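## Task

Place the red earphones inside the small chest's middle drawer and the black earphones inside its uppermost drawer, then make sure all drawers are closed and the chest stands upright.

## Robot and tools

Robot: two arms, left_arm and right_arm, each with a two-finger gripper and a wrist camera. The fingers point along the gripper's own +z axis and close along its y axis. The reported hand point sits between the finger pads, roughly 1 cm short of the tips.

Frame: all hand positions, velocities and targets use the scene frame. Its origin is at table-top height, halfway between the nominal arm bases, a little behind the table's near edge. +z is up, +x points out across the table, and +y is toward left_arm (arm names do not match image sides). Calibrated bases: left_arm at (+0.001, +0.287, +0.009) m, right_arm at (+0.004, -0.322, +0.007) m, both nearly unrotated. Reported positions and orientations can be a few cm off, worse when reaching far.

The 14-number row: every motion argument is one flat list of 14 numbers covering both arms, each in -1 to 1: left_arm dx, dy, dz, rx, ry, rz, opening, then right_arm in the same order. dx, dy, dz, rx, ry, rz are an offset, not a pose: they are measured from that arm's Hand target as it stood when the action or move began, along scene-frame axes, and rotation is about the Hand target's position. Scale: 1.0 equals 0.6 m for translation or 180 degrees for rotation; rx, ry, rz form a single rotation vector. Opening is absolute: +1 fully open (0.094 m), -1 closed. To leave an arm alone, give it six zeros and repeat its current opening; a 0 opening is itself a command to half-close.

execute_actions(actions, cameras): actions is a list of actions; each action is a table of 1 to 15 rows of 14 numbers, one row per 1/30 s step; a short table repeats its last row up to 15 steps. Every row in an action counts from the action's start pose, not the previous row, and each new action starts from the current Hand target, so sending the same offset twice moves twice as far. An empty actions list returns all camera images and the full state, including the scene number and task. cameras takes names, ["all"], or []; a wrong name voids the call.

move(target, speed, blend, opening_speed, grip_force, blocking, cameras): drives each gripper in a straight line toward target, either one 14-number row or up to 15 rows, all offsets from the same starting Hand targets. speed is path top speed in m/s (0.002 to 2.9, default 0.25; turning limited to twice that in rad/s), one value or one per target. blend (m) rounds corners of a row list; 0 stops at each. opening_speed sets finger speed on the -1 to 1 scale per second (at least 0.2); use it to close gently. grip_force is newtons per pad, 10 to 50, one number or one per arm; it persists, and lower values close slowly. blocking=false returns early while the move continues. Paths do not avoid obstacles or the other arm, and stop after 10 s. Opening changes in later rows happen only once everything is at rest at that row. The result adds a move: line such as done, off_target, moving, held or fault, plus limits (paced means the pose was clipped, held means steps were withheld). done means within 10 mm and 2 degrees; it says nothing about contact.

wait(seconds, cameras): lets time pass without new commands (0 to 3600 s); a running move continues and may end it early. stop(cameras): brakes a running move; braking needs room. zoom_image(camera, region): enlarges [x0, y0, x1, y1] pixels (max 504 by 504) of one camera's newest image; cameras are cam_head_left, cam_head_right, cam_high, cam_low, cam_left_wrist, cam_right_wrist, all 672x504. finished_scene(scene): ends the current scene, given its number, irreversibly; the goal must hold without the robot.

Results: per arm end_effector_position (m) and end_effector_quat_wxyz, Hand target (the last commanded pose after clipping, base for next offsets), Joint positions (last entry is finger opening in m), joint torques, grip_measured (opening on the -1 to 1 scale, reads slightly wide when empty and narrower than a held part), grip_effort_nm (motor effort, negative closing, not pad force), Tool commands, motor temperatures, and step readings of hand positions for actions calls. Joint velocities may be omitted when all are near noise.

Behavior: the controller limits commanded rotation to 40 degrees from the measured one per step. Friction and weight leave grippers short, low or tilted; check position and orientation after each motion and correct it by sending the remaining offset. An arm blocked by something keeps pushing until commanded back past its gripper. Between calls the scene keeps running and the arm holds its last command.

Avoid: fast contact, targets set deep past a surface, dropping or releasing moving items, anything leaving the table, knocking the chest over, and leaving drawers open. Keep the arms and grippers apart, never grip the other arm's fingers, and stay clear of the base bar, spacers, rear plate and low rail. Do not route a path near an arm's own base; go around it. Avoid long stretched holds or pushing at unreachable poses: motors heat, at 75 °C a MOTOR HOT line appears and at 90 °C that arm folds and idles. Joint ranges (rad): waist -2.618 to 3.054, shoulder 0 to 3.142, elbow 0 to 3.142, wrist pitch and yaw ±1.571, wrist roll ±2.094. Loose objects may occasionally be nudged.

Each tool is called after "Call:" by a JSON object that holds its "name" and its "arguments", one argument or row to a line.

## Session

Call:
{"name": "execute_actions", "arguments": {
  "actions": []
}}

Call:
{"name": "zoom_image", "arguments": {
  "camera": "cam_head_left",
  "region": [260, 220, 540, 400]
}}

Call:
{"name": "zoom_image", "arguments": {
  "camera": "cam_head_right",
  "region": [260, 220, 540, 400]
}}

Scene clock: 0.00 s.
left_arm: end_effector_position=(+0.3725, +0.2937, +0.1064) grip_measured=+1.000 grip_effort_nm=n/a end_effector_quat_wxyz=(+0.616, -0.014, +0.786, +0.053) | right_arm: end_effector_position=(+0.3902, -0.3559, +0.1307) grip_measured=+1.000 grip_effort_nm=n/a end_effector_quat_wxyz=(+0.660, +0.088, +0.745, -0.042)
Joint positions: left_arm=[-0.069 1.562 0.233 1.07 -0.149 0.029 0.094] | right_arm=[0.005 1.584 0.264 1.193 0.167 0.078 0.094]
Joint velocities: within noise
Joint torques (N m): no reading
Motor temperatures (°C): left_arm=[26 27 28 34 24 23 25] | right_arm=[24 27 33 29 25 22 23]
Heat: left arm: 34 °C; right arm: 33 °C.
Hand target: left_arm +0.3738, +0.2937, +0.1074; +0.617, -0.014, +0.785, +0.053 | right_arm +0.3917, -0.3561, +0.1348; +0.664, +0.089, +0.741, -0.042
Tool commands: left_gripper/opening=+1.0 right_gripper/opening=+1.0

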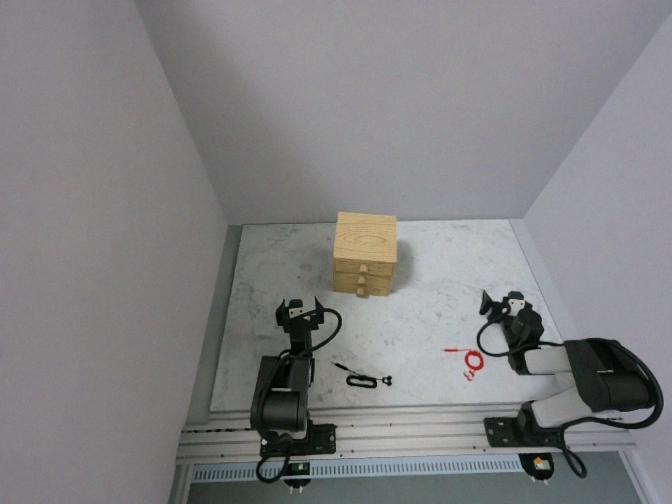

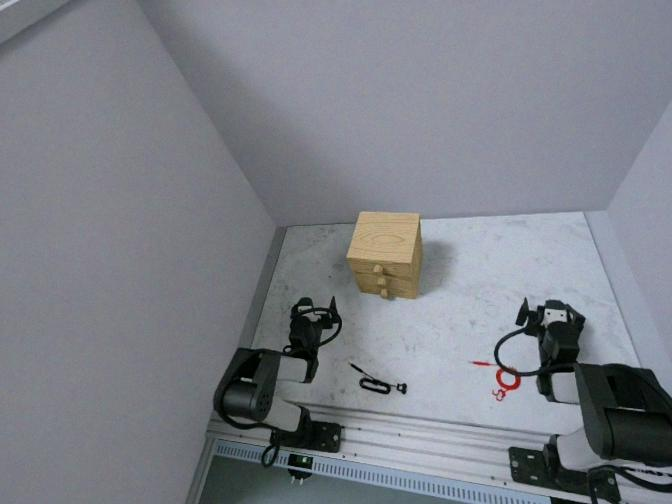

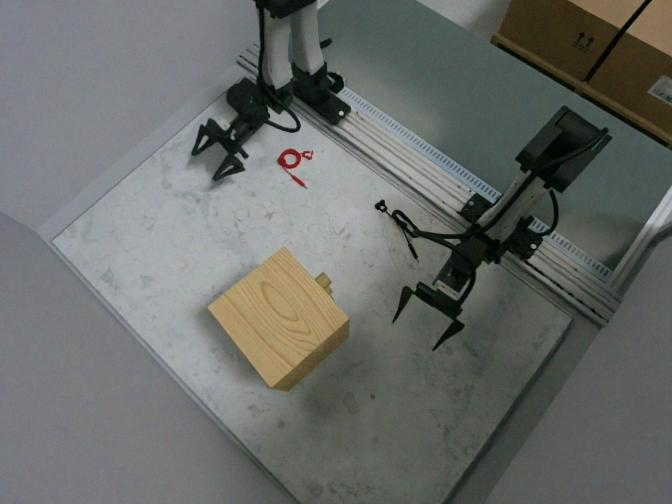

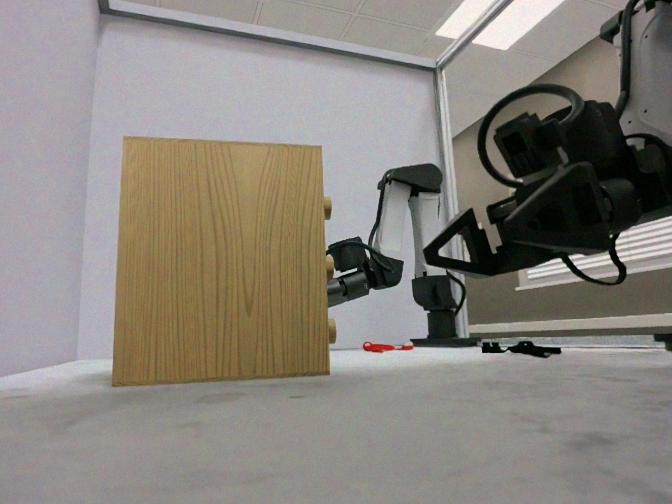

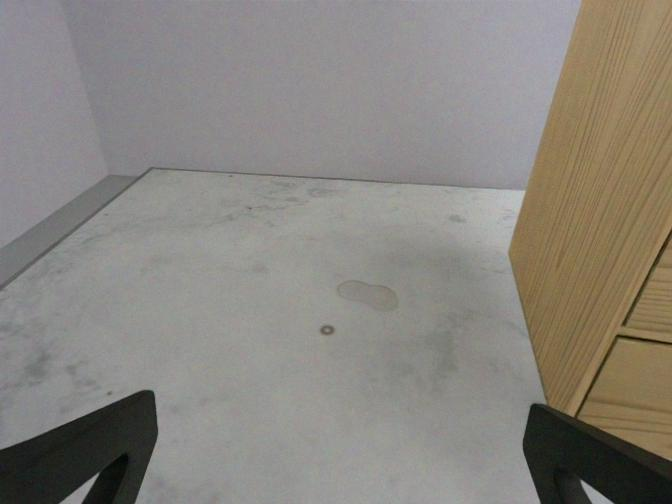

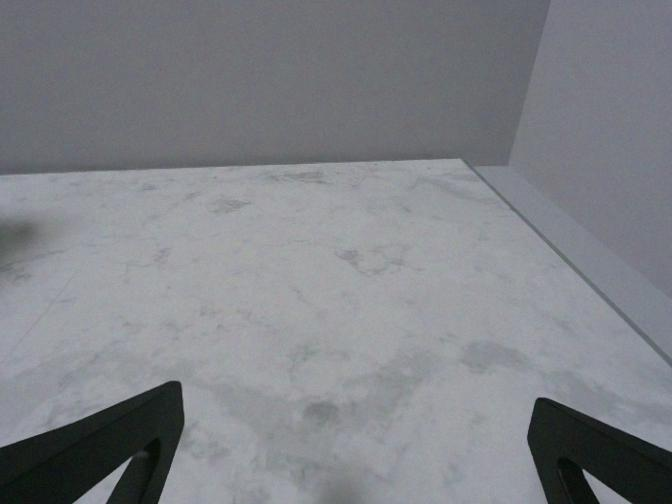

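Scaled by 1.800 from the camera's image (finer frame: 960x720).

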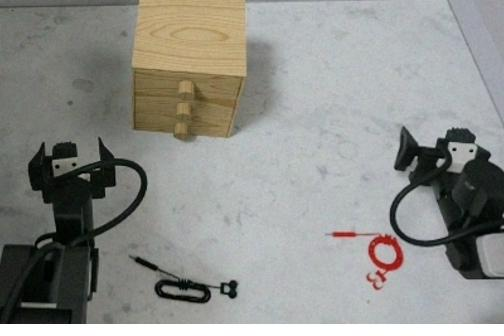

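Scaled by 1.800 from the camera's image (finer frame: 960x720).

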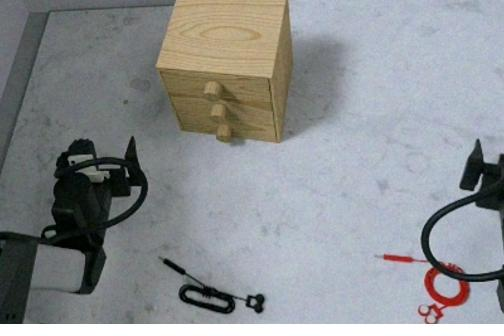

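Call:
{"name": "move", "arguments": {
  "target": [
    [0.0,-0.02,0.15,0,0,0,0.2,-0.05,0.0,0.2,0,0,0,1],
    [0.094,-0.301,0.046,-0.021,0.065,-0.059,0.2,-0.253,0.118,0.06,-0.265,0.292,0.499,1]
  ],
  "speed": 0.35,
  "blend": [0.03,0],
  "cameras": ["cam_left_wrist","cam_right_wrist","cam_head_left"]
}}

Scene clock: 34.40 s.
left_arm: end_effector_position=(+0.4214, +0.1239, +0.1357) grip_measured=+0.202 grip_effort_nm=-0.10 end_effector_quat_wxyz=(+0.535, +0.041, +0.844, -0.019) | right_arm: end_effector_position=(+0.2427, -0.2864, +0.1673) grip_measured=+1.000 grip_effort_nm=0.03 end_effector_quat_wxyz=(-0.141, +0.684, -0.706, -0.114)
Joint positions: left_arm=[-0.528 1.626 0.774 0.356 -0.377 -0.188 0.056] | right_arm=[-0.098 1.421 1.27 -1.417 -0.368 -1.655 0.094]
Joint torques (N m): left_arm=[-0.66 -3.62 11.3 2.51 -0.08 0.02] | right_arm=[0.57 -4.23 7.42 -0.11 -0.2 -0.15]
Motor temperatures (°C): left_arm=[26 29 30 44 24 23 25] | right_arm=[24 30 36 36 25 22 23]
Heat: left arm: 44 °C; right arm: 36 °C.
Hand target: left_arm +0.4302, +0.1131, +0.1350; +0.535, +0.044, +0.843, -0.029 | right_arm +0.2398, -0.2853, +0.1707; -0.132, +0.690, -0.701, -0.122
Off the commanded pose: left_arm 0.014 m, 1 deg | right_arm 0.005 m, 2 deg.
move: off_target (left_arm)
Images, in order (width x height): cam_head_left 672x504, cam_left_wrist 672x504, cam_right_wrist 672x504.

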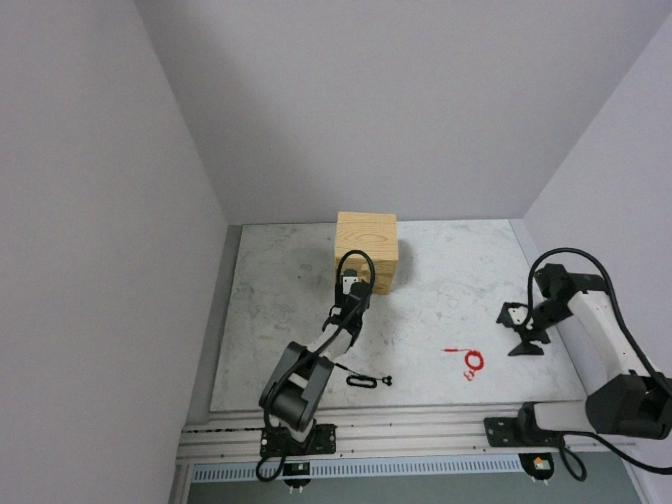

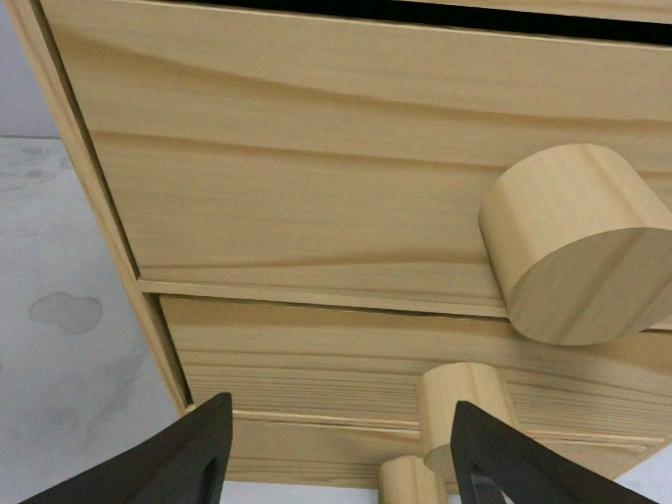

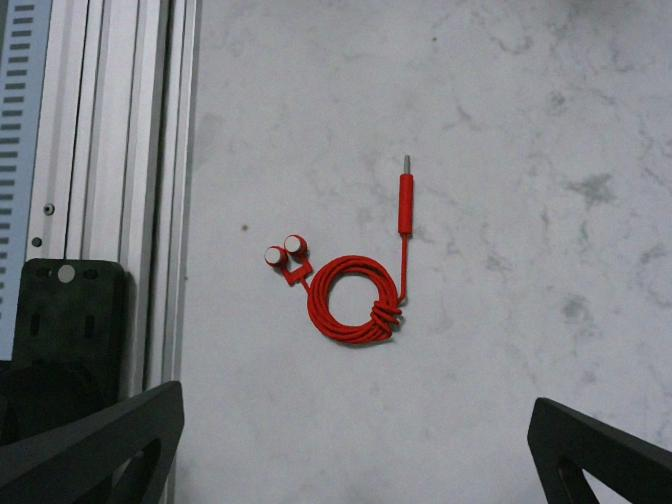

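Call:
{"name": "move", "arguments": {
  "target": [
    [-0.08,0.0,0,0,0,0,0.2,0.027,0.023,-0.2,0,0,0,-0.15],
    [-0.073,-0.058,0,-0.006,-0.083,0,0.2,0.027,0.023,-0.274,0,0,0,-0.15],
    [0.02,-0.062,0,-0.006,-0.083,0,0.2,0.027,0.023,-0.274,0,0,0,-0.15],
    [0.02,-0.062,0,-0.006,-0.083,0,-0.75,0.027,0.023,-0.274,0,0,0,-0.95]
  ],
  "speed": [0.2,0.15,0.12,0.1],
  "grip_force": [50, 40],
  "cameras": ["cam_left_wrist","cam_right_wrist"]
}}

Scene clock: 65.60 s.
left_arm: end_effector_position=(+0.4381, +0.0854, +0.1412) grip_measured=-0.747 grip_effort_nm=-0.15 end_effector_quat_wxyz=(+0.647, +0.026, +0.761, -0.025) | right_arm: end_effector_position=(+0.2628, -0.2730, +0.0132) grip_measured=-0.873 grip_effort_nm=-0.78 end_effector_quat_wxyz=(-0.143, +0.691, -0.699, -0.112)
Joint positions: left_arm=[-0.63 1.862 0.739 0.916 -0.528 -0.113 0.012] | right_arm=[-0.034 1.626 0.825 -0.738 -0.368 -1.605 0.006]
Joint torques (N m): left_arm=[-0.27 -6.26 8.94 2.34 0.14 0.2] | right_arm=[0.62 -5.09 3.63 0.35 -0.19 0.06]
Motor temperatures (°C): left_arm=[26 29 37 47 24 23 25] | right_arm=[24 30 39 31 25 22 23]
Heat: left arm: 47 °C; right arm: 39 °C.
Hand target: left_arm +0.4421, +0.0759, +0.1349; +0.640, +0.042, +0.766, -0.031 | right_arm +0.2561, -0.2715, +0.0063; -0.132, +0.690, -0.701, -0.122
Off the commanded pose: left_arm 0.012 m, 2 deg | right_arm 0.010 m, 2 deg.
grip_force (N): 50, 40
move: off_target (left_arm)

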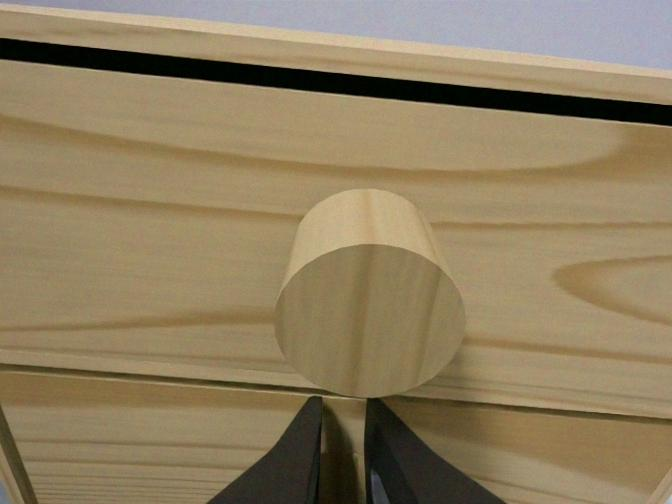

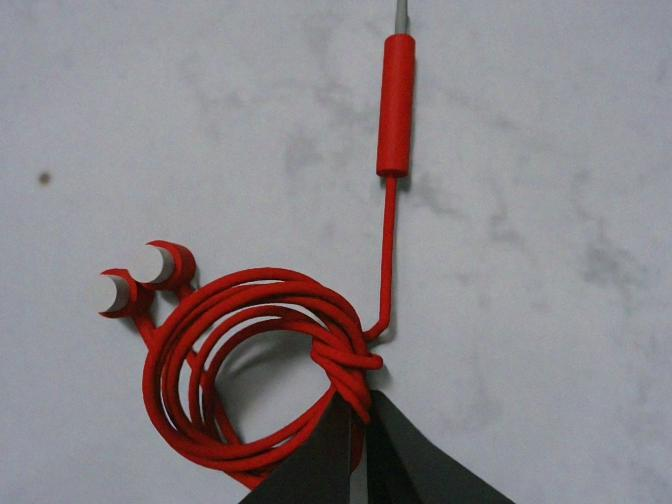

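Call:
{"name": "move", "arguments": {
  "target": [
    [0,0,0,0,0,0,0.0,0,0,0.05,0,0,0,-0.95],
    [-0.1,0.0,0,0,0,0,0.0,0,0,0.2,0,0,0,-0.95],
    [-0.1,-0.007,-0.045,0,0,0,0.0,-0.02,0,0.42,0,0,0,-0.95]
  ],
  "speed": 0.15,
  "cameras": ["cam_left_wrist","cam_right_wrist","cam_low"]
}}

Call:
{"name": "zoom_image", "arguments": {
  "camera": "cam_low",
  "region": [280, 160, 520, 380]
}}

Scene clock: 82.63 s.
left_arm: end_effector_position=(+0.3859, +0.0707, +0.1197) grip_measured=-0.002 grip_effort_nm=0.10 end_effector_quat_wxyz=(+0.647, +0.042, +0.761, -0.032) | right_arm: end_effector_position=(+0.2588, -0.2725, +0.2532) grip_measured=-0.899 grip_effort_nm=-0.81 end_effector_quat_wxyz=(-0.220, +0.675, -0.704, -0.031)
Joint positions: left_arm=[-0.758 1.842 0.574 1.047 -0.623 -0.129 0.047] | right_arm=[-0.034 1.333 1.519 -1.484 -0.365 -1.53 0.005]
Joint torques (N m): left_arm=[-0.53 -5.46 4.72 2.67 -0.23 -0.04] | right_arm=[0.21 -4.9 7.28 0.11 -0.23 0.09]
Heat: left arm: 47 °C; right arm: 38 °C.
Hand target: left_arm +0.3822, +0.0718, +0.1080; +0.640, +0.042, +0.766, -0.031 | right_arm +0.2441, -0.2715, +0.2582; -0.132, +0.690, -0.701, -0.122
Off the commanded pose: left_arm 0.012 m, 1 deg | right_arm 0.016 m, 15 deg.
joint sent to its limit (right arm) — joint 4 (wrist pitch), lower limit. The joint targets are off in orientation, not in position.
grip_force (N): 50, 40
move: off_target (left_arm, right_arm)
Images, in order (width x height): cam_low 672x504, cam_left_wrist 672x504, cam_right_wrist 672x504.

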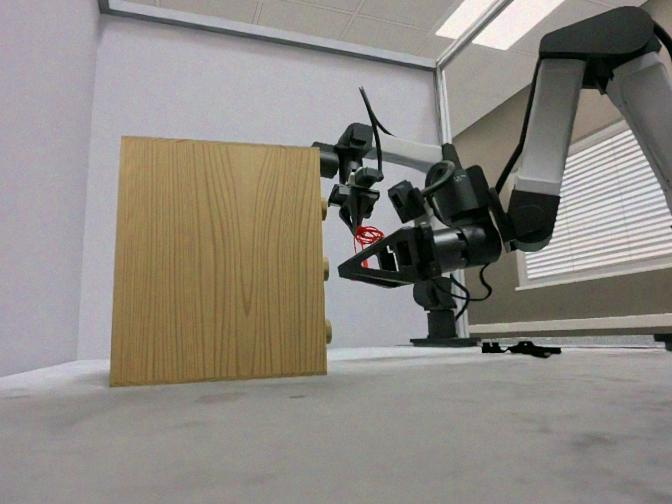

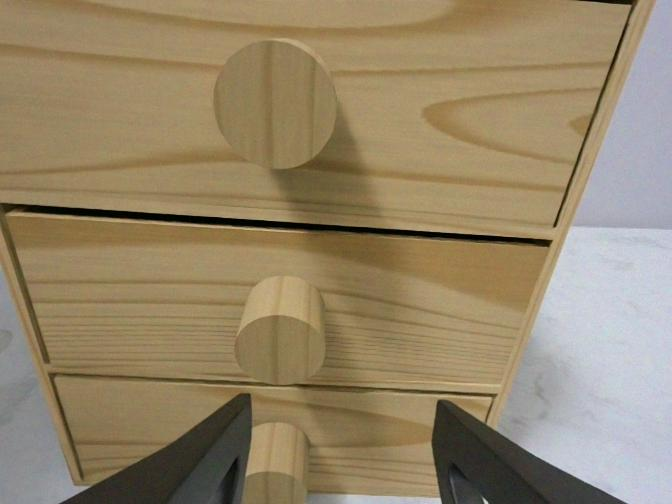

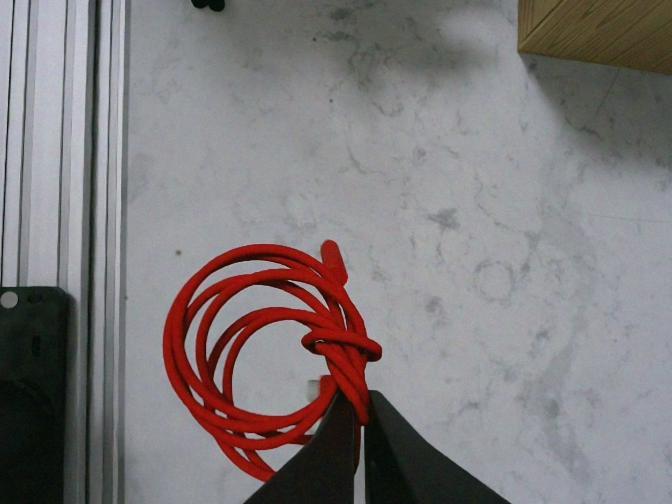

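Scaled by 2.100 from the camera's image (finer frame: 960x720).

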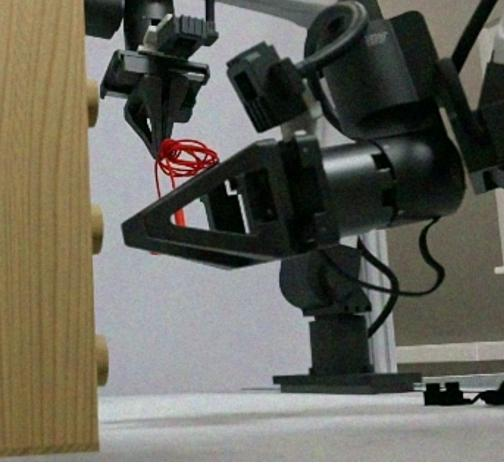

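Call:
{"name": "move", "arguments": {
  "target": [
    [0.0,0.032,0,0,0,0,0.0,0,0,0,0,0,0,-0.95],
    [0.085,0.032,0,0,0,0,0.0,0,0,0,0,0,0,-0.95],
    [0.085,0.032,0,0,0,0,-0.75,0,0,0,0,0,0,-0.95]
  ],
  "speed": 0.13,
  "cameras": ["cam_left_wrist"]
}}

Scene clock: 95.40 s.
left_arm: end_effector_position=(+0.4261, +0.0926, +0.1118) grip_measured=-0.431 grip_effort_nm=-1.04 end_effector_quat_wxyz=(+0.643, +0.037, +0.764, -0.034) | right_arm: end_effector_position=(+0.2588, -0.2725, +0.2532) grip_measured=-0.899 grip_effort_nm=-0.81 end_effector_quat_wxyz=(-0.220, +0.675, -0.704, -0.031)
Joint positions: left_arm=[-0.62 1.922 0.647 1.061 -0.489 -0.11 0.027] | right_arm=[-0.034 1.333 1.519 -1.484 -0.365 -1.529 0.005]
Joint torques (N m): left_arm=[0.72 -6.05 8.4 2.45 -0.05 0.23] | right_arm=[0.18 -4.9 7.28 0.12 -0.23 0.08]
Heat: left arm: 48 °C; right arm: 38 °C.
Hand target: left_arm +0.4332, +0.0909, +0.1080; +0.640, +0.042, +0.766, -0.031 | right_arm +0.2441, -0.2715, +0.2582; -0.132, +0.690, -0.701, -0.122
Off the commanded pose: left_arm 0.008 m, 1 deg | right_arm 0.016 m, 15 deg.
joint sent to its limit (right arm) — joint 4 (wrist pitch), lower limit. The joint targets are off in orientation, not in position.
grip_force (N): 50, 40
move: done

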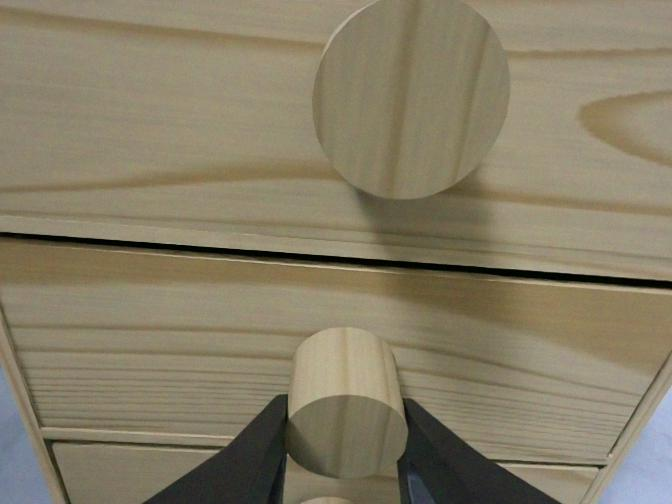

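Call:
{"name": "move", "arguments": {
  "target": [
    [-0.2,0.024,0.01,0,0,0,-0.75,0,0,0,0,0,0,-0.95],
    [-0.2,0.024,0.01,0,0,0,0.1,0,0,0,0,0,0,-0.95],
    [-0.28,0.034,0.01,0,0,0,0.1,0,0,0,0,0,0,-0.95],
    [-0.28,0.15,0.2,0,0,0,0.1,0,0,0,0,0,0,-0.95]
  ],
  "speed": [0.13,0.1,0.2,0.25],
  "blend": [0,0,0.02,0],
  "cameras": ["cam_left_wrist","cam_head_left","cam_head_right"]
}}

Call:
{"name": "zoom_image", "arguments": {
  "camera": "cam_head_left",
  "region": [260, 200, 500, 360]
}}

Scene clock: 111.23 s.
left_arm: end_effector_position=(+0.2623, +0.1818, +0.2132) grip_measured=+0.098 grip_effort_nm=0.12 end_effector_quat_wxyz=(+0.632, +0.054, +0.772, -0.020) | right_arm: end_effector_position=(+0.2588, -0.2725, +0.2532) grip_measured=-0.899 grip_effort_nm=-0.81 end_effector_quat_wxyz=(-0.220, +0.675, -0.704, -0.031)
Joint positions: left_arm=[-0.756 0.628 0.344 0.016 -0.618 -0.123 0.052] | right_arm=[-0.034 1.333 1.519 -1.484 -0.365 -1.529 0.005]
Joint torques (N m): left_arm=[0.61 0.55 12.1 2.47 -0.13 -0.05] | right_arm=[0.2 -4.9 7.3 0.12 -0.24 0.07]
Heat: left arm: 46 °C; right arm: 38 °C.
Hand target: left_arm +0.2652, +0.1809, +0.2280; +0.640, +0.042, +0.766, -0.031 | right_arm +0.2441, -0.2715, +0.2582; -0.132, +0.690, -0.701, -0.122
Off the commanded pose: left_arm 0.015 m, 2 deg | right_arm 0.016 m, 15 deg.
joint sent to its limit (right arm) — joint 4 (wrist pitch), lower limit. The joint targets are off in orientation, not in position.
grip_force (N): 50, 40
move: off_target (left_arm)
Images, in order (width x height): cam_head_left 672x504, cam_head_right 672x504, cam_left_wrist 672x504.

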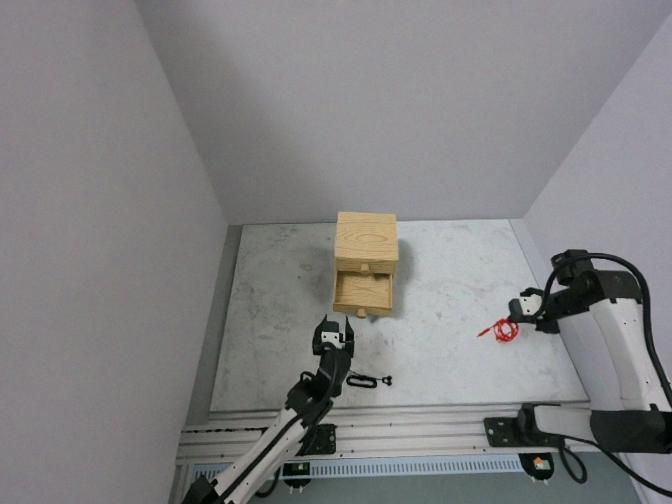

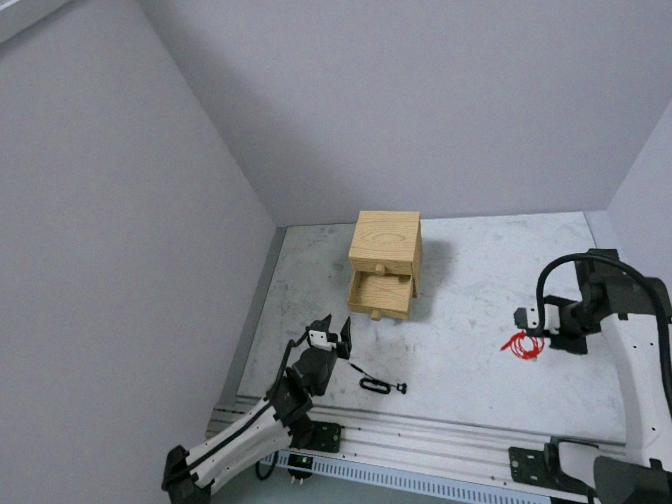

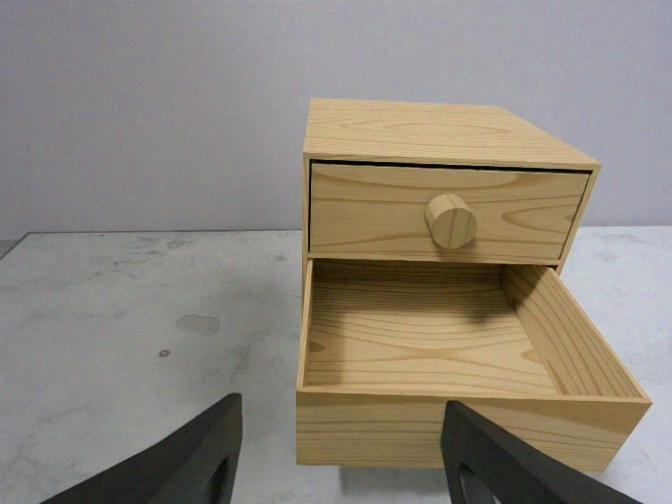

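Scaled by 2.100 from the camera's image (finer frame: 960x720).

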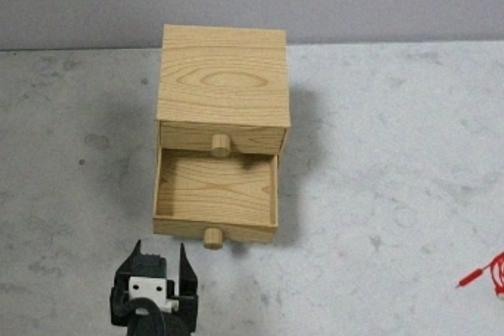

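Call:
{"name": "move", "arguments": {
  "target": [
    [-0.15,-0.018,-0.02,0.28,0.233,-0.444,0.4,0.218,0.594,0.08,0,0,-0.03,-0.95]
  ],
  "speed": 0.25,
  "cameras": ["cam_left_wrist","cam_head_left","cam_right_wrist"]
}}

Call:
{"name": "zoom_image", "arguments": {
  "camera": "cam_head_left",
  "region": [260, 200, 500, 360]
}}

Scene clock: 134.33 s.
left_arm: end_effector_position=(+0.1710, +0.1715, +0.2114) grip_measured=+0.398 grip_effort_nm=0.12 end_effector_quat_wxyz=(+0.116, +0.717, +0.674, -0.134) | right_arm: end_effector_position=(+0.3743, +0.0783, +0.3055) grip_measured=-0.899 grip_effort_nm=-0.81 end_effector_quat_wxyz=(+0.342, -0.606, +0.706, +0.132)
Joint positions: left_arm=[-0.307 1.281 1.323 -1.561 0.356 1.331 0.066] | right_arm=[0.773 2.316 2.842 -1.369 -0.219 -0.581 0.005]
Joint torques (N m): left_arm=[-0.62 -1.95 9.81 0.5 0.12 0.31] | right_arm=[0.4 -11.23 6.95 1.89 -0.22 0.1]
Motor temperatures (°C): left_arm=[26 30 42 47 24 23 25] | right_arm=[24 32 39 30 25 22 24]
Heat: left arm: 47 °C; right arm: 39 °C.
Hand target: left_arm +0.1752, +0.1701, +0.2160; +0.118, +0.726, +0.665, -0.128 | right_arm +0.3747, +0.0849, +0.3063; +0.137, -0.656, +0.733, +0.115
Off the commanded pose: left_arm 0.006 m, 2 deg | right_arm 0.007 m, 24 deg.
elbow stopped short (right arm): the move would have taken joint 3 (elbow) straighter than the controller allows.
grip_force (N): 50, 40
move: off_target (right_arm)
Images, in order (width x height): cam_head_left 672x504, cam_left_wrist 672x504, cam_right_wrist 672x504.

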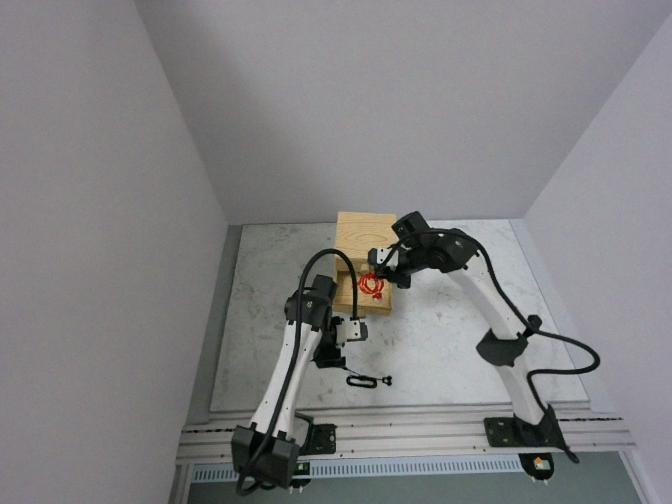

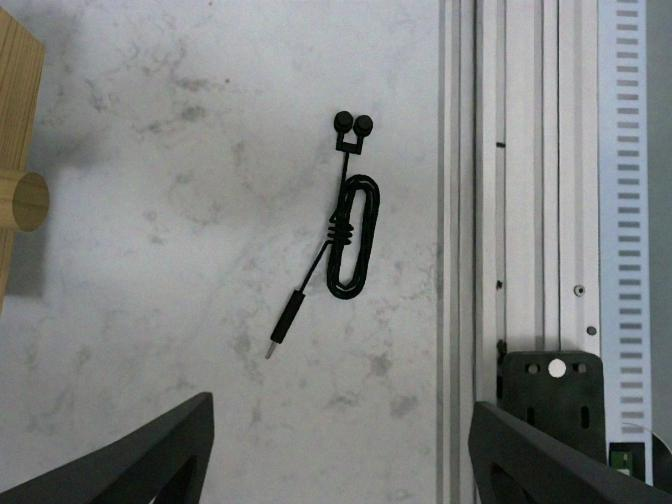

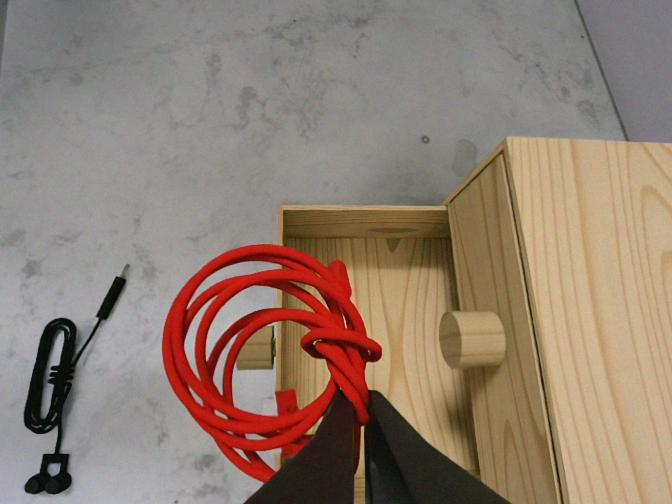

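Scaled by 2.100 from the camera's image (finer frame: 960x720).

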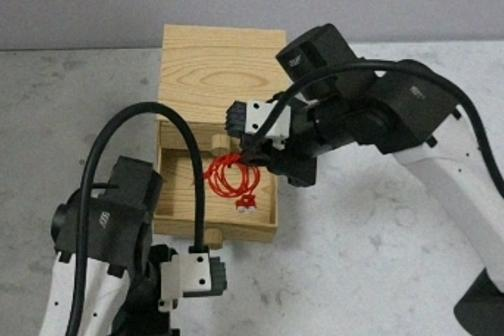

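Call:
{"name": "move", "arguments": {
  "target": [
    [0,0,0,0,0,0,0.4,0.075,-0.015,0.005,0,0,-0.32,-0.95],
    [0,0,0,0,0,0,0.4,0.075,-0.015,-0.14,0,0,-0.32,-0.95]
  ],
  "speed": 0.18,
  "cameras": ["cam_head_right","cam_head_left","cam_right_wrist","cam_low"]
}}

Call:
{"name": "zoom_image", "arguments": {
  "camera": "cam_head_left",
  "region": [260, 200, 500, 360]
}}

Scene clock: 161.27 s.
left_arm: end_effector_position=(+0.1709, +0.1716, +0.2114) grip_measured=+0.398 grip_effort_nm=0.12 end_effector_quat_wxyz=(+0.116, +0.717, +0.674, -0.134) | right_arm: end_effector_position=(+0.4218, +0.0762, +0.2287) grip_measured=-0.899 grip_effort_nm=-0.81 end_effector_quat_wxyz=(+0.295, -0.232, +0.922, +0.098)
Joint positions: left_arm=[-0.307 1.281 1.323 -1.561 0.356 1.332 0.066] | right_arm=[0.821 2.467 2.842 -1.323 0.138 0.266 0.005]
Joint torques (N m): left_arm=[-0.64 -1.98 9.8 0.5 0.13 0.3] | right_arm=[0.2 -12.45 7.43 1.37 0.11 0.22]
Motor temperatures (°C): left_arm=[26 29 42 40 24 23 25] | right_arm=[24 39 40 33 25 22 25]
Heat: left arm: 42 °C; right arm: 40 °C.
Hand target: left_arm +0.1752, +0.1701, +0.2160; +0.118, +0.726, +0.665, -0.128 | right_arm +0.4198, +0.0759, +0.2224; +0.176, -0.222, +0.958, +0.035
Off the commanded pose: left_arm 0.006 m, 2 deg | right_arm 0.007 m, 16 deg.
elbow stopped short (right arm): the move would have taken joint 3 (elbow) straighter than the controller allows.
grip_force (N): 50, 40
move: off_target (right_arm)
Images, in order (width x height): cam_head_left 672x504, cam_head_right 672x504, cam_low 672x504, cam_right_wrist 672x504.

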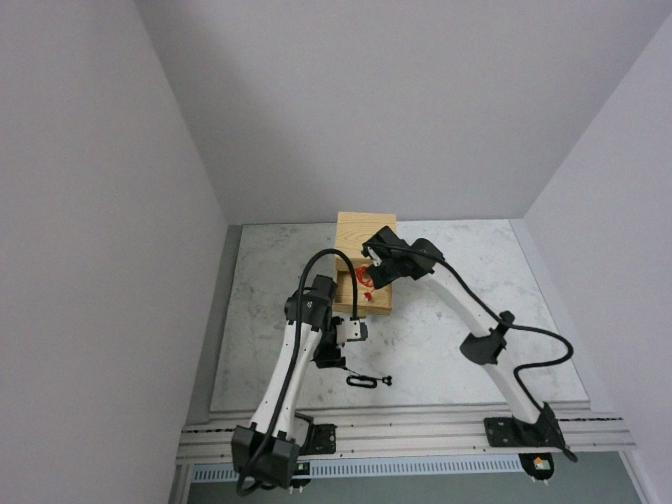

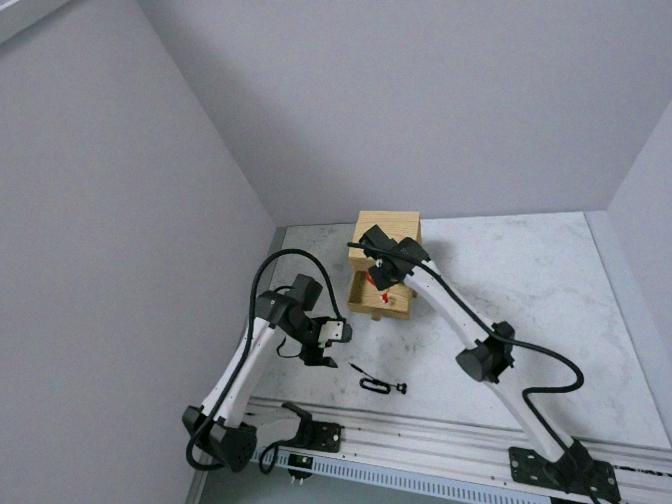

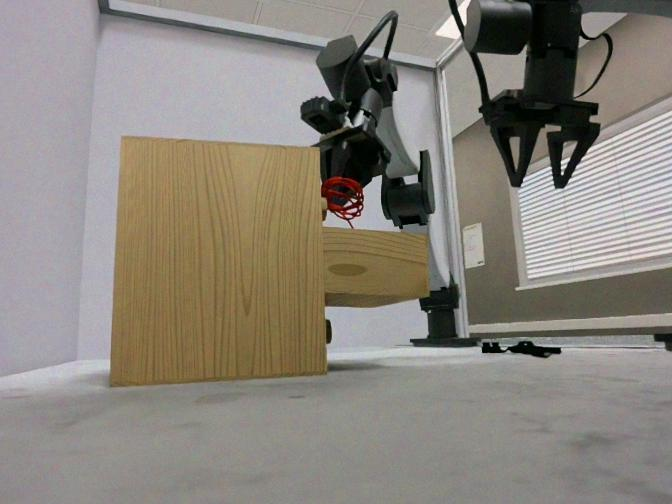

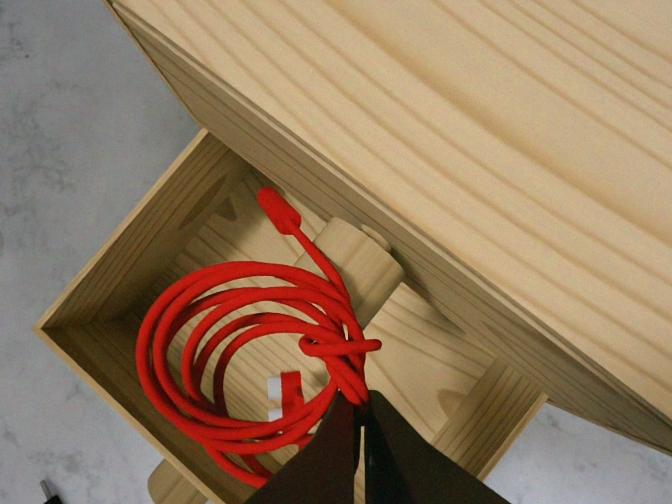

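Scaled by 2.100 from the camera's image (finer frame: 960x720).

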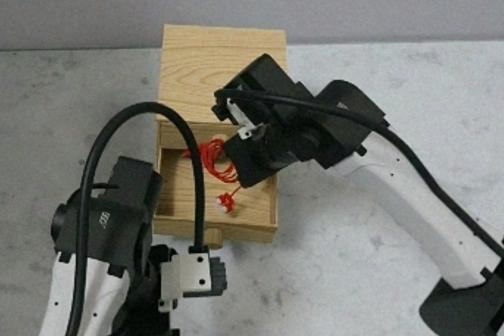

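Call:
{"name": "move", "arguments": {
  "target": [
    [0,0,0,0,0,0,0.4,-0.03,0.0,-0.02,0,0,0,-0.95],
    [0,0,0,0,0,0,0.4,-0.03,0.0,-0.085,0,0,0,-0.95],
    [0,0,0,0,0,0,0.4,-0.03,0.0,-0.085,0,0,0,-0.5],
    [0,0,0,0,0,0,0.4,-0.05,0.0,0.1,0,0,0,-0.5],
    [0,0,0,0,0,0,0.4,-0.12,-0.3,0.12,0,0,0,-0.5]
  ],
  "speed": [0.1,0.1,0.1,0.12,0.25],
  "cameras": ["cam_head_right","cam_head_left","cam_right_wrist"]
}}

Call:
{"name": "zoom_image", "arguments": {
  "camera": "cam_head_left",
  "region": [260, 200, 500, 360]
}}

Call:
{"name": "zoom_image", "arguments": {
  "camera": "cam_head_right",
  "region": [320, 200, 480, 340]
}}

Scene clock: 176.63 s.
left_arm: end_effector_position=(+0.1709, +0.1716, +0.2114) grip_measured=+0.398 grip_effort_nm=0.11 end_effector_quat_wxyz=(+0.116, +0.717, +0.674, -0.134) | right_arm: end_effector_position=(+0.3670, -0.0898, +0.2947) grip_measured=-0.502 grip_effort_nm=0.14 end_effector_quat_wxyz=(+0.232, -0.218, +0.947, +0.052)
Joint positions: left_arm=[-0.307 1.281 1.323 -1.561 0.356 1.332 0.066] | right_arm=[0.614 1.924 2.309 -1.477 0.068 0.129 0.023]
Joint torques (N m): left_arm=[-0.61 -1.95 9.78 0.51 0.13 0.3] | right_arm=[-0.44 -12.03 4.23 0.55 -0.02 -0.08]
Motor temperatures (°C): left_arm=[26 28 42 38 24 23 25] | right_arm=[24 44 40 32 25 22 24]
Heat: left arm: 42 °C; right arm: 44 °C.
Hand target: left_arm +0.1752, +0.1701, +0.2160; +0.118, +0.726, +0.665, -0.128 | right_arm +0.3477, -0.1040, +0.2944; +0.176, -0.222, +0.958, +0.035
Off the commanded pose: left_arm 0.006 m, 2 deg | right_arm 0.024 m, 7 deg.
elbow stopped short (right arm): the move would have taken joint 3 (elbow) straighter than the controller allows.
joint sent to its limit (right arm) — joint 4 (wrist pitch), lower limit. The joint targets are off in orientation, not in position.
grip_force (N): 50, 40
move: off_target (right_arm); target 3's new opening was sent with right_arm's hand 0.007 m and 7 deg from that target
Images, in order (width x height): cam_head_left 672x504, cam_head_right 672x504, cam_right_wrist 672x504.

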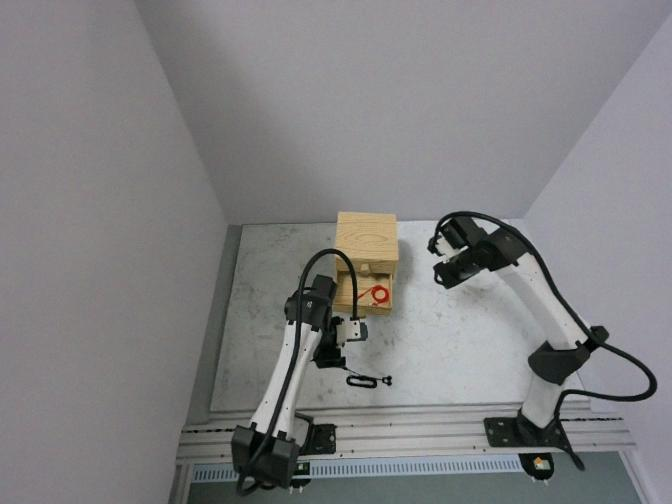

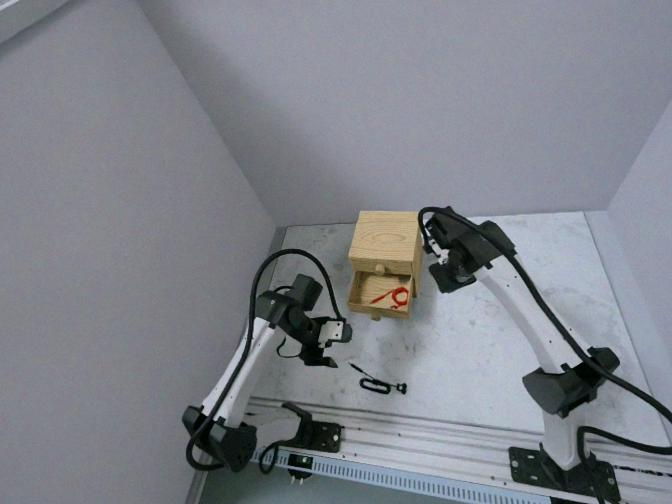

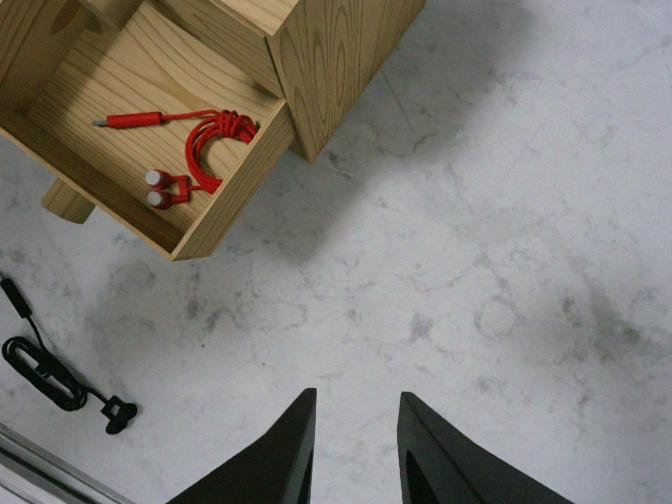

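Scaled by 2.100 from the camera's image (finer frame: 960x720).

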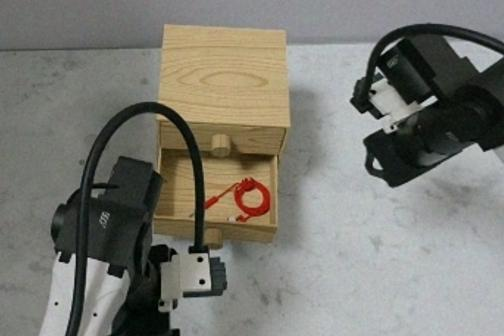

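Scaled by 3.150 from the camera's image (finer frame: 960x720).

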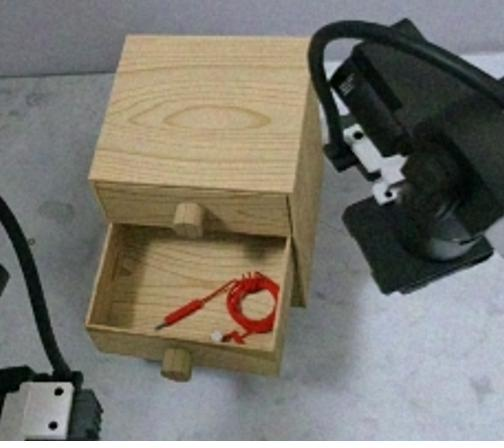

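Call:
{"name": "move", "arguments": {
  "target": [
    [0.058,-0.067,-0.027,-0.28,-0.233,0.444,-1,-0.163,-0.327,0.01,0,0,0,-0.5],
    [0.125,-0.095,-0.18,-0.28,-0.233,0.444,-1,-0.163,-0.327,0.01,0,0,0,-0.5],
    [0.475,-0.137,-0.18,-0.28,-0.233,0.444,-1,-0.163,-0.327,0.01,0,0,0,-0.5]
  ],
  "speed": [0.3,0.2,0.1],
  "blend": [0.02,0.005,0],
  "cameras": ["cam_head_left","cam_left_wrist"]
}}

Scene clock: 219.10 s.
left_arm: end_effector_position=(+0.4469, +0.1042, +0.1057) grip_measured=-0.991 grip_effort_nm=-0.48 end_effector_quat_wxyz=(+0.637, +0.022, +0.770, -0.008) | right_arm: end_effector_position=(+0.2706, -0.3007, +0.3096) grip_measured=-0.502 grip_effort_nm=0.14 end_effector_quat_wxyz=(+0.255, -0.214, +0.943, +0.012)
Joint positions: left_arm=[-0.582 1.972 0.718 1.016 -0.512 -0.104 0] | right_arm=[0.002 1.287 1.694 -1.477 -0.143 -0.425 0.023]
Joint torques (N m): left_arm=[0.49 -6.02 10.74 2.5 0.52 0.25] | right_arm=[-0.43 -4.59 4.16 0.6 -0.16 -0.12]
Heat: left arm: 42 °C; right arm: 45 °C.
Hand target: left_arm +0.4601, +0.0878, +0.1079; +0.640, +0.042, +0.766, -0.031 | right_arm +0.2500, -0.3002, +0.3003; +0.176, -0.222, +0.958, +0.035
Off the commanded pose: left_arm 0.021 m, 4 deg | right_arm 0.023 m, 10 deg.
joint sent to its limit (right arm) — joint 4 (wrist pitch), lower limit. The joint targets are off in orientation, not in position.
grip_force (N): 50, 40
move: off_target (left_arm, right_arm)

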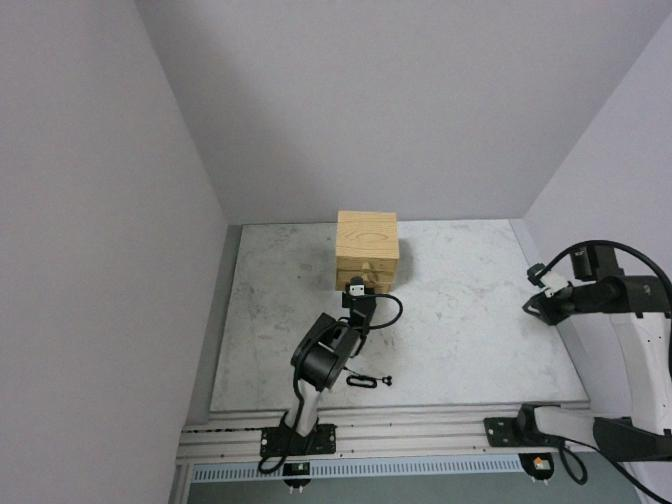

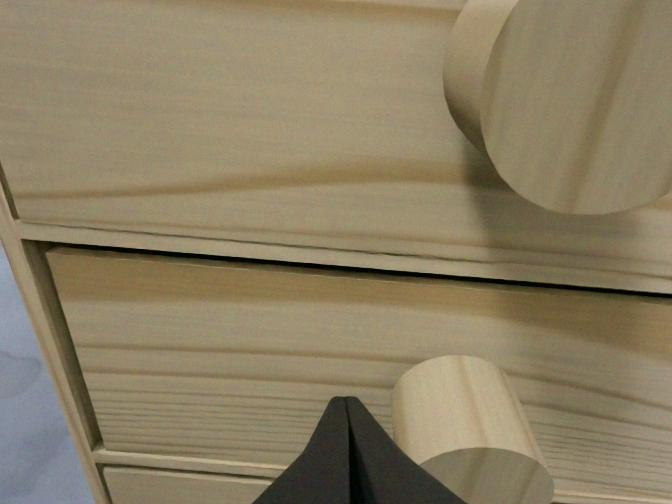

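Call:
{"name": "move", "arguments": {
  "target": [
    [-0.18,0.02,0.012,0,0,0,-1,0,0,0,0,0,0,-0.5],
    [-0.22,-0.012,0.12,0,0,0,0.15,0,0,0,0,0,0,-0.5]
  ],
  "speed": 0.2,
  "blend": [0.01,0],
  "cameras": ["cam_head_left","cam_left_wrist","cam_high"]
}}

Scene clock: 240.07 s.
left_arm: end_effector_position=(+0.3254, +0.0857, +0.1616) grip_measured=+0.147 grip_effort_nm=0.12 end_effector_quat_wxyz=(+0.628, +0.058, +0.776, -0.015) | right_arm: end_effector_position=(+0.2706, -0.3007, +0.3096) grip_measured=-0.502 grip_effort_nm=0.14 end_effector_quat_wxyz=(+0.255, -0.214, +0.943, +0.012)
Joint positions: left_arm=[-0.878 1.423 0.473 0.637 -0.735 -0.167 0.054] | right_arm=[0.002 1.287 1.694 -1.477 -0.143 -0.425 0.023]
Joint torques (N m): left_arm=[-0.49 -6.8 10.22 2.33 -0.31 -0.06] | right_arm=[-0.43 -4.59 4.18 0.6 -0.17 -0.12]
Heat: left arm: 45 °C; right arm: 41 °C.
Hand target: left_arm +0.3281, +0.0805, +0.1800; +0.640, +0.042, +0.766, -0.031 | right_arm +0.2500, -0.3002, +0.3003; +0.176, -0.222, +0.958, +0.035
Off the commanded pose: left_arm 0.019 m, 3 deg | right_arm 0.023 m, 10 deg.
joint sent to its limit (right arm) — joint 4 (wrist pitch), lower limit. The joint targets are off in orientation, not in position.
grip_force (N): 50, 40
move: off_target (left_arm); target 2's new opening was sent with left_arm's hand 0.019 m and 3 deg from that target
Images, in order (width x height): cam_head_left 672x504, cam_high 672x504, cam_left_wrist 672x504.

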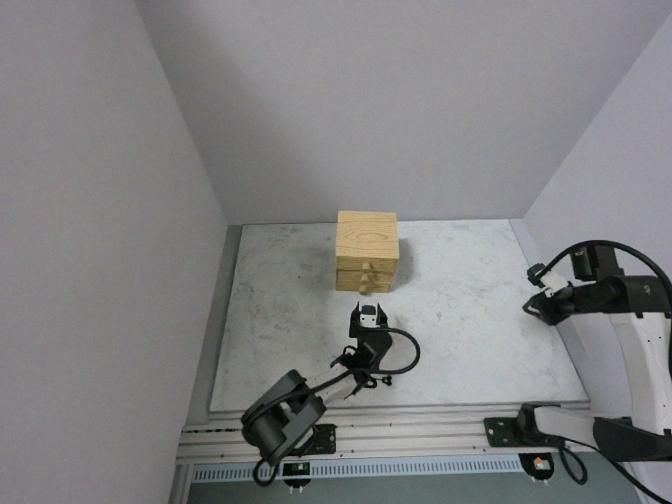

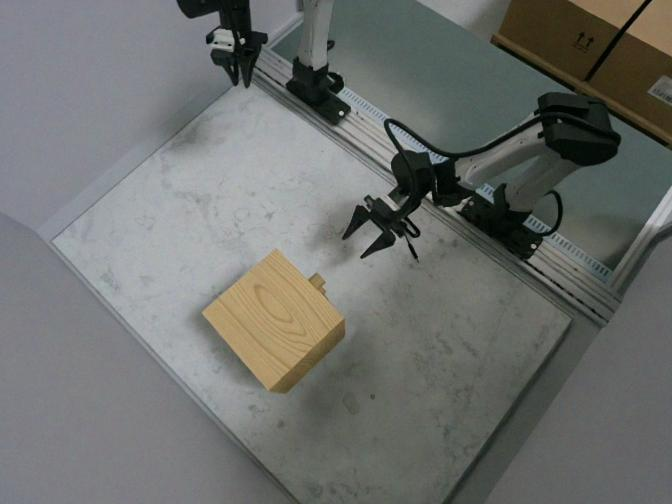

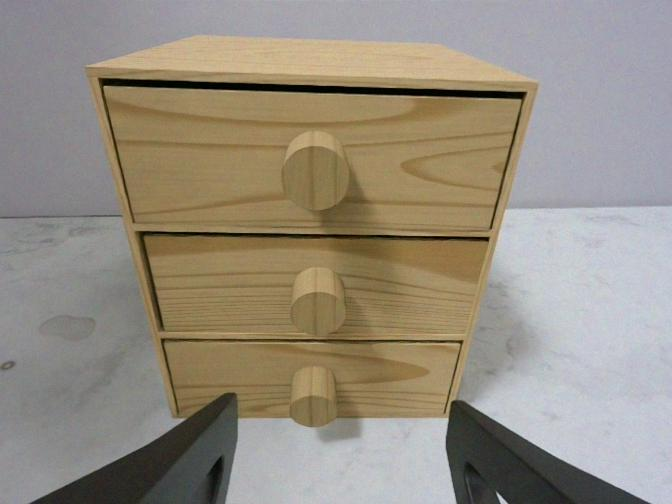

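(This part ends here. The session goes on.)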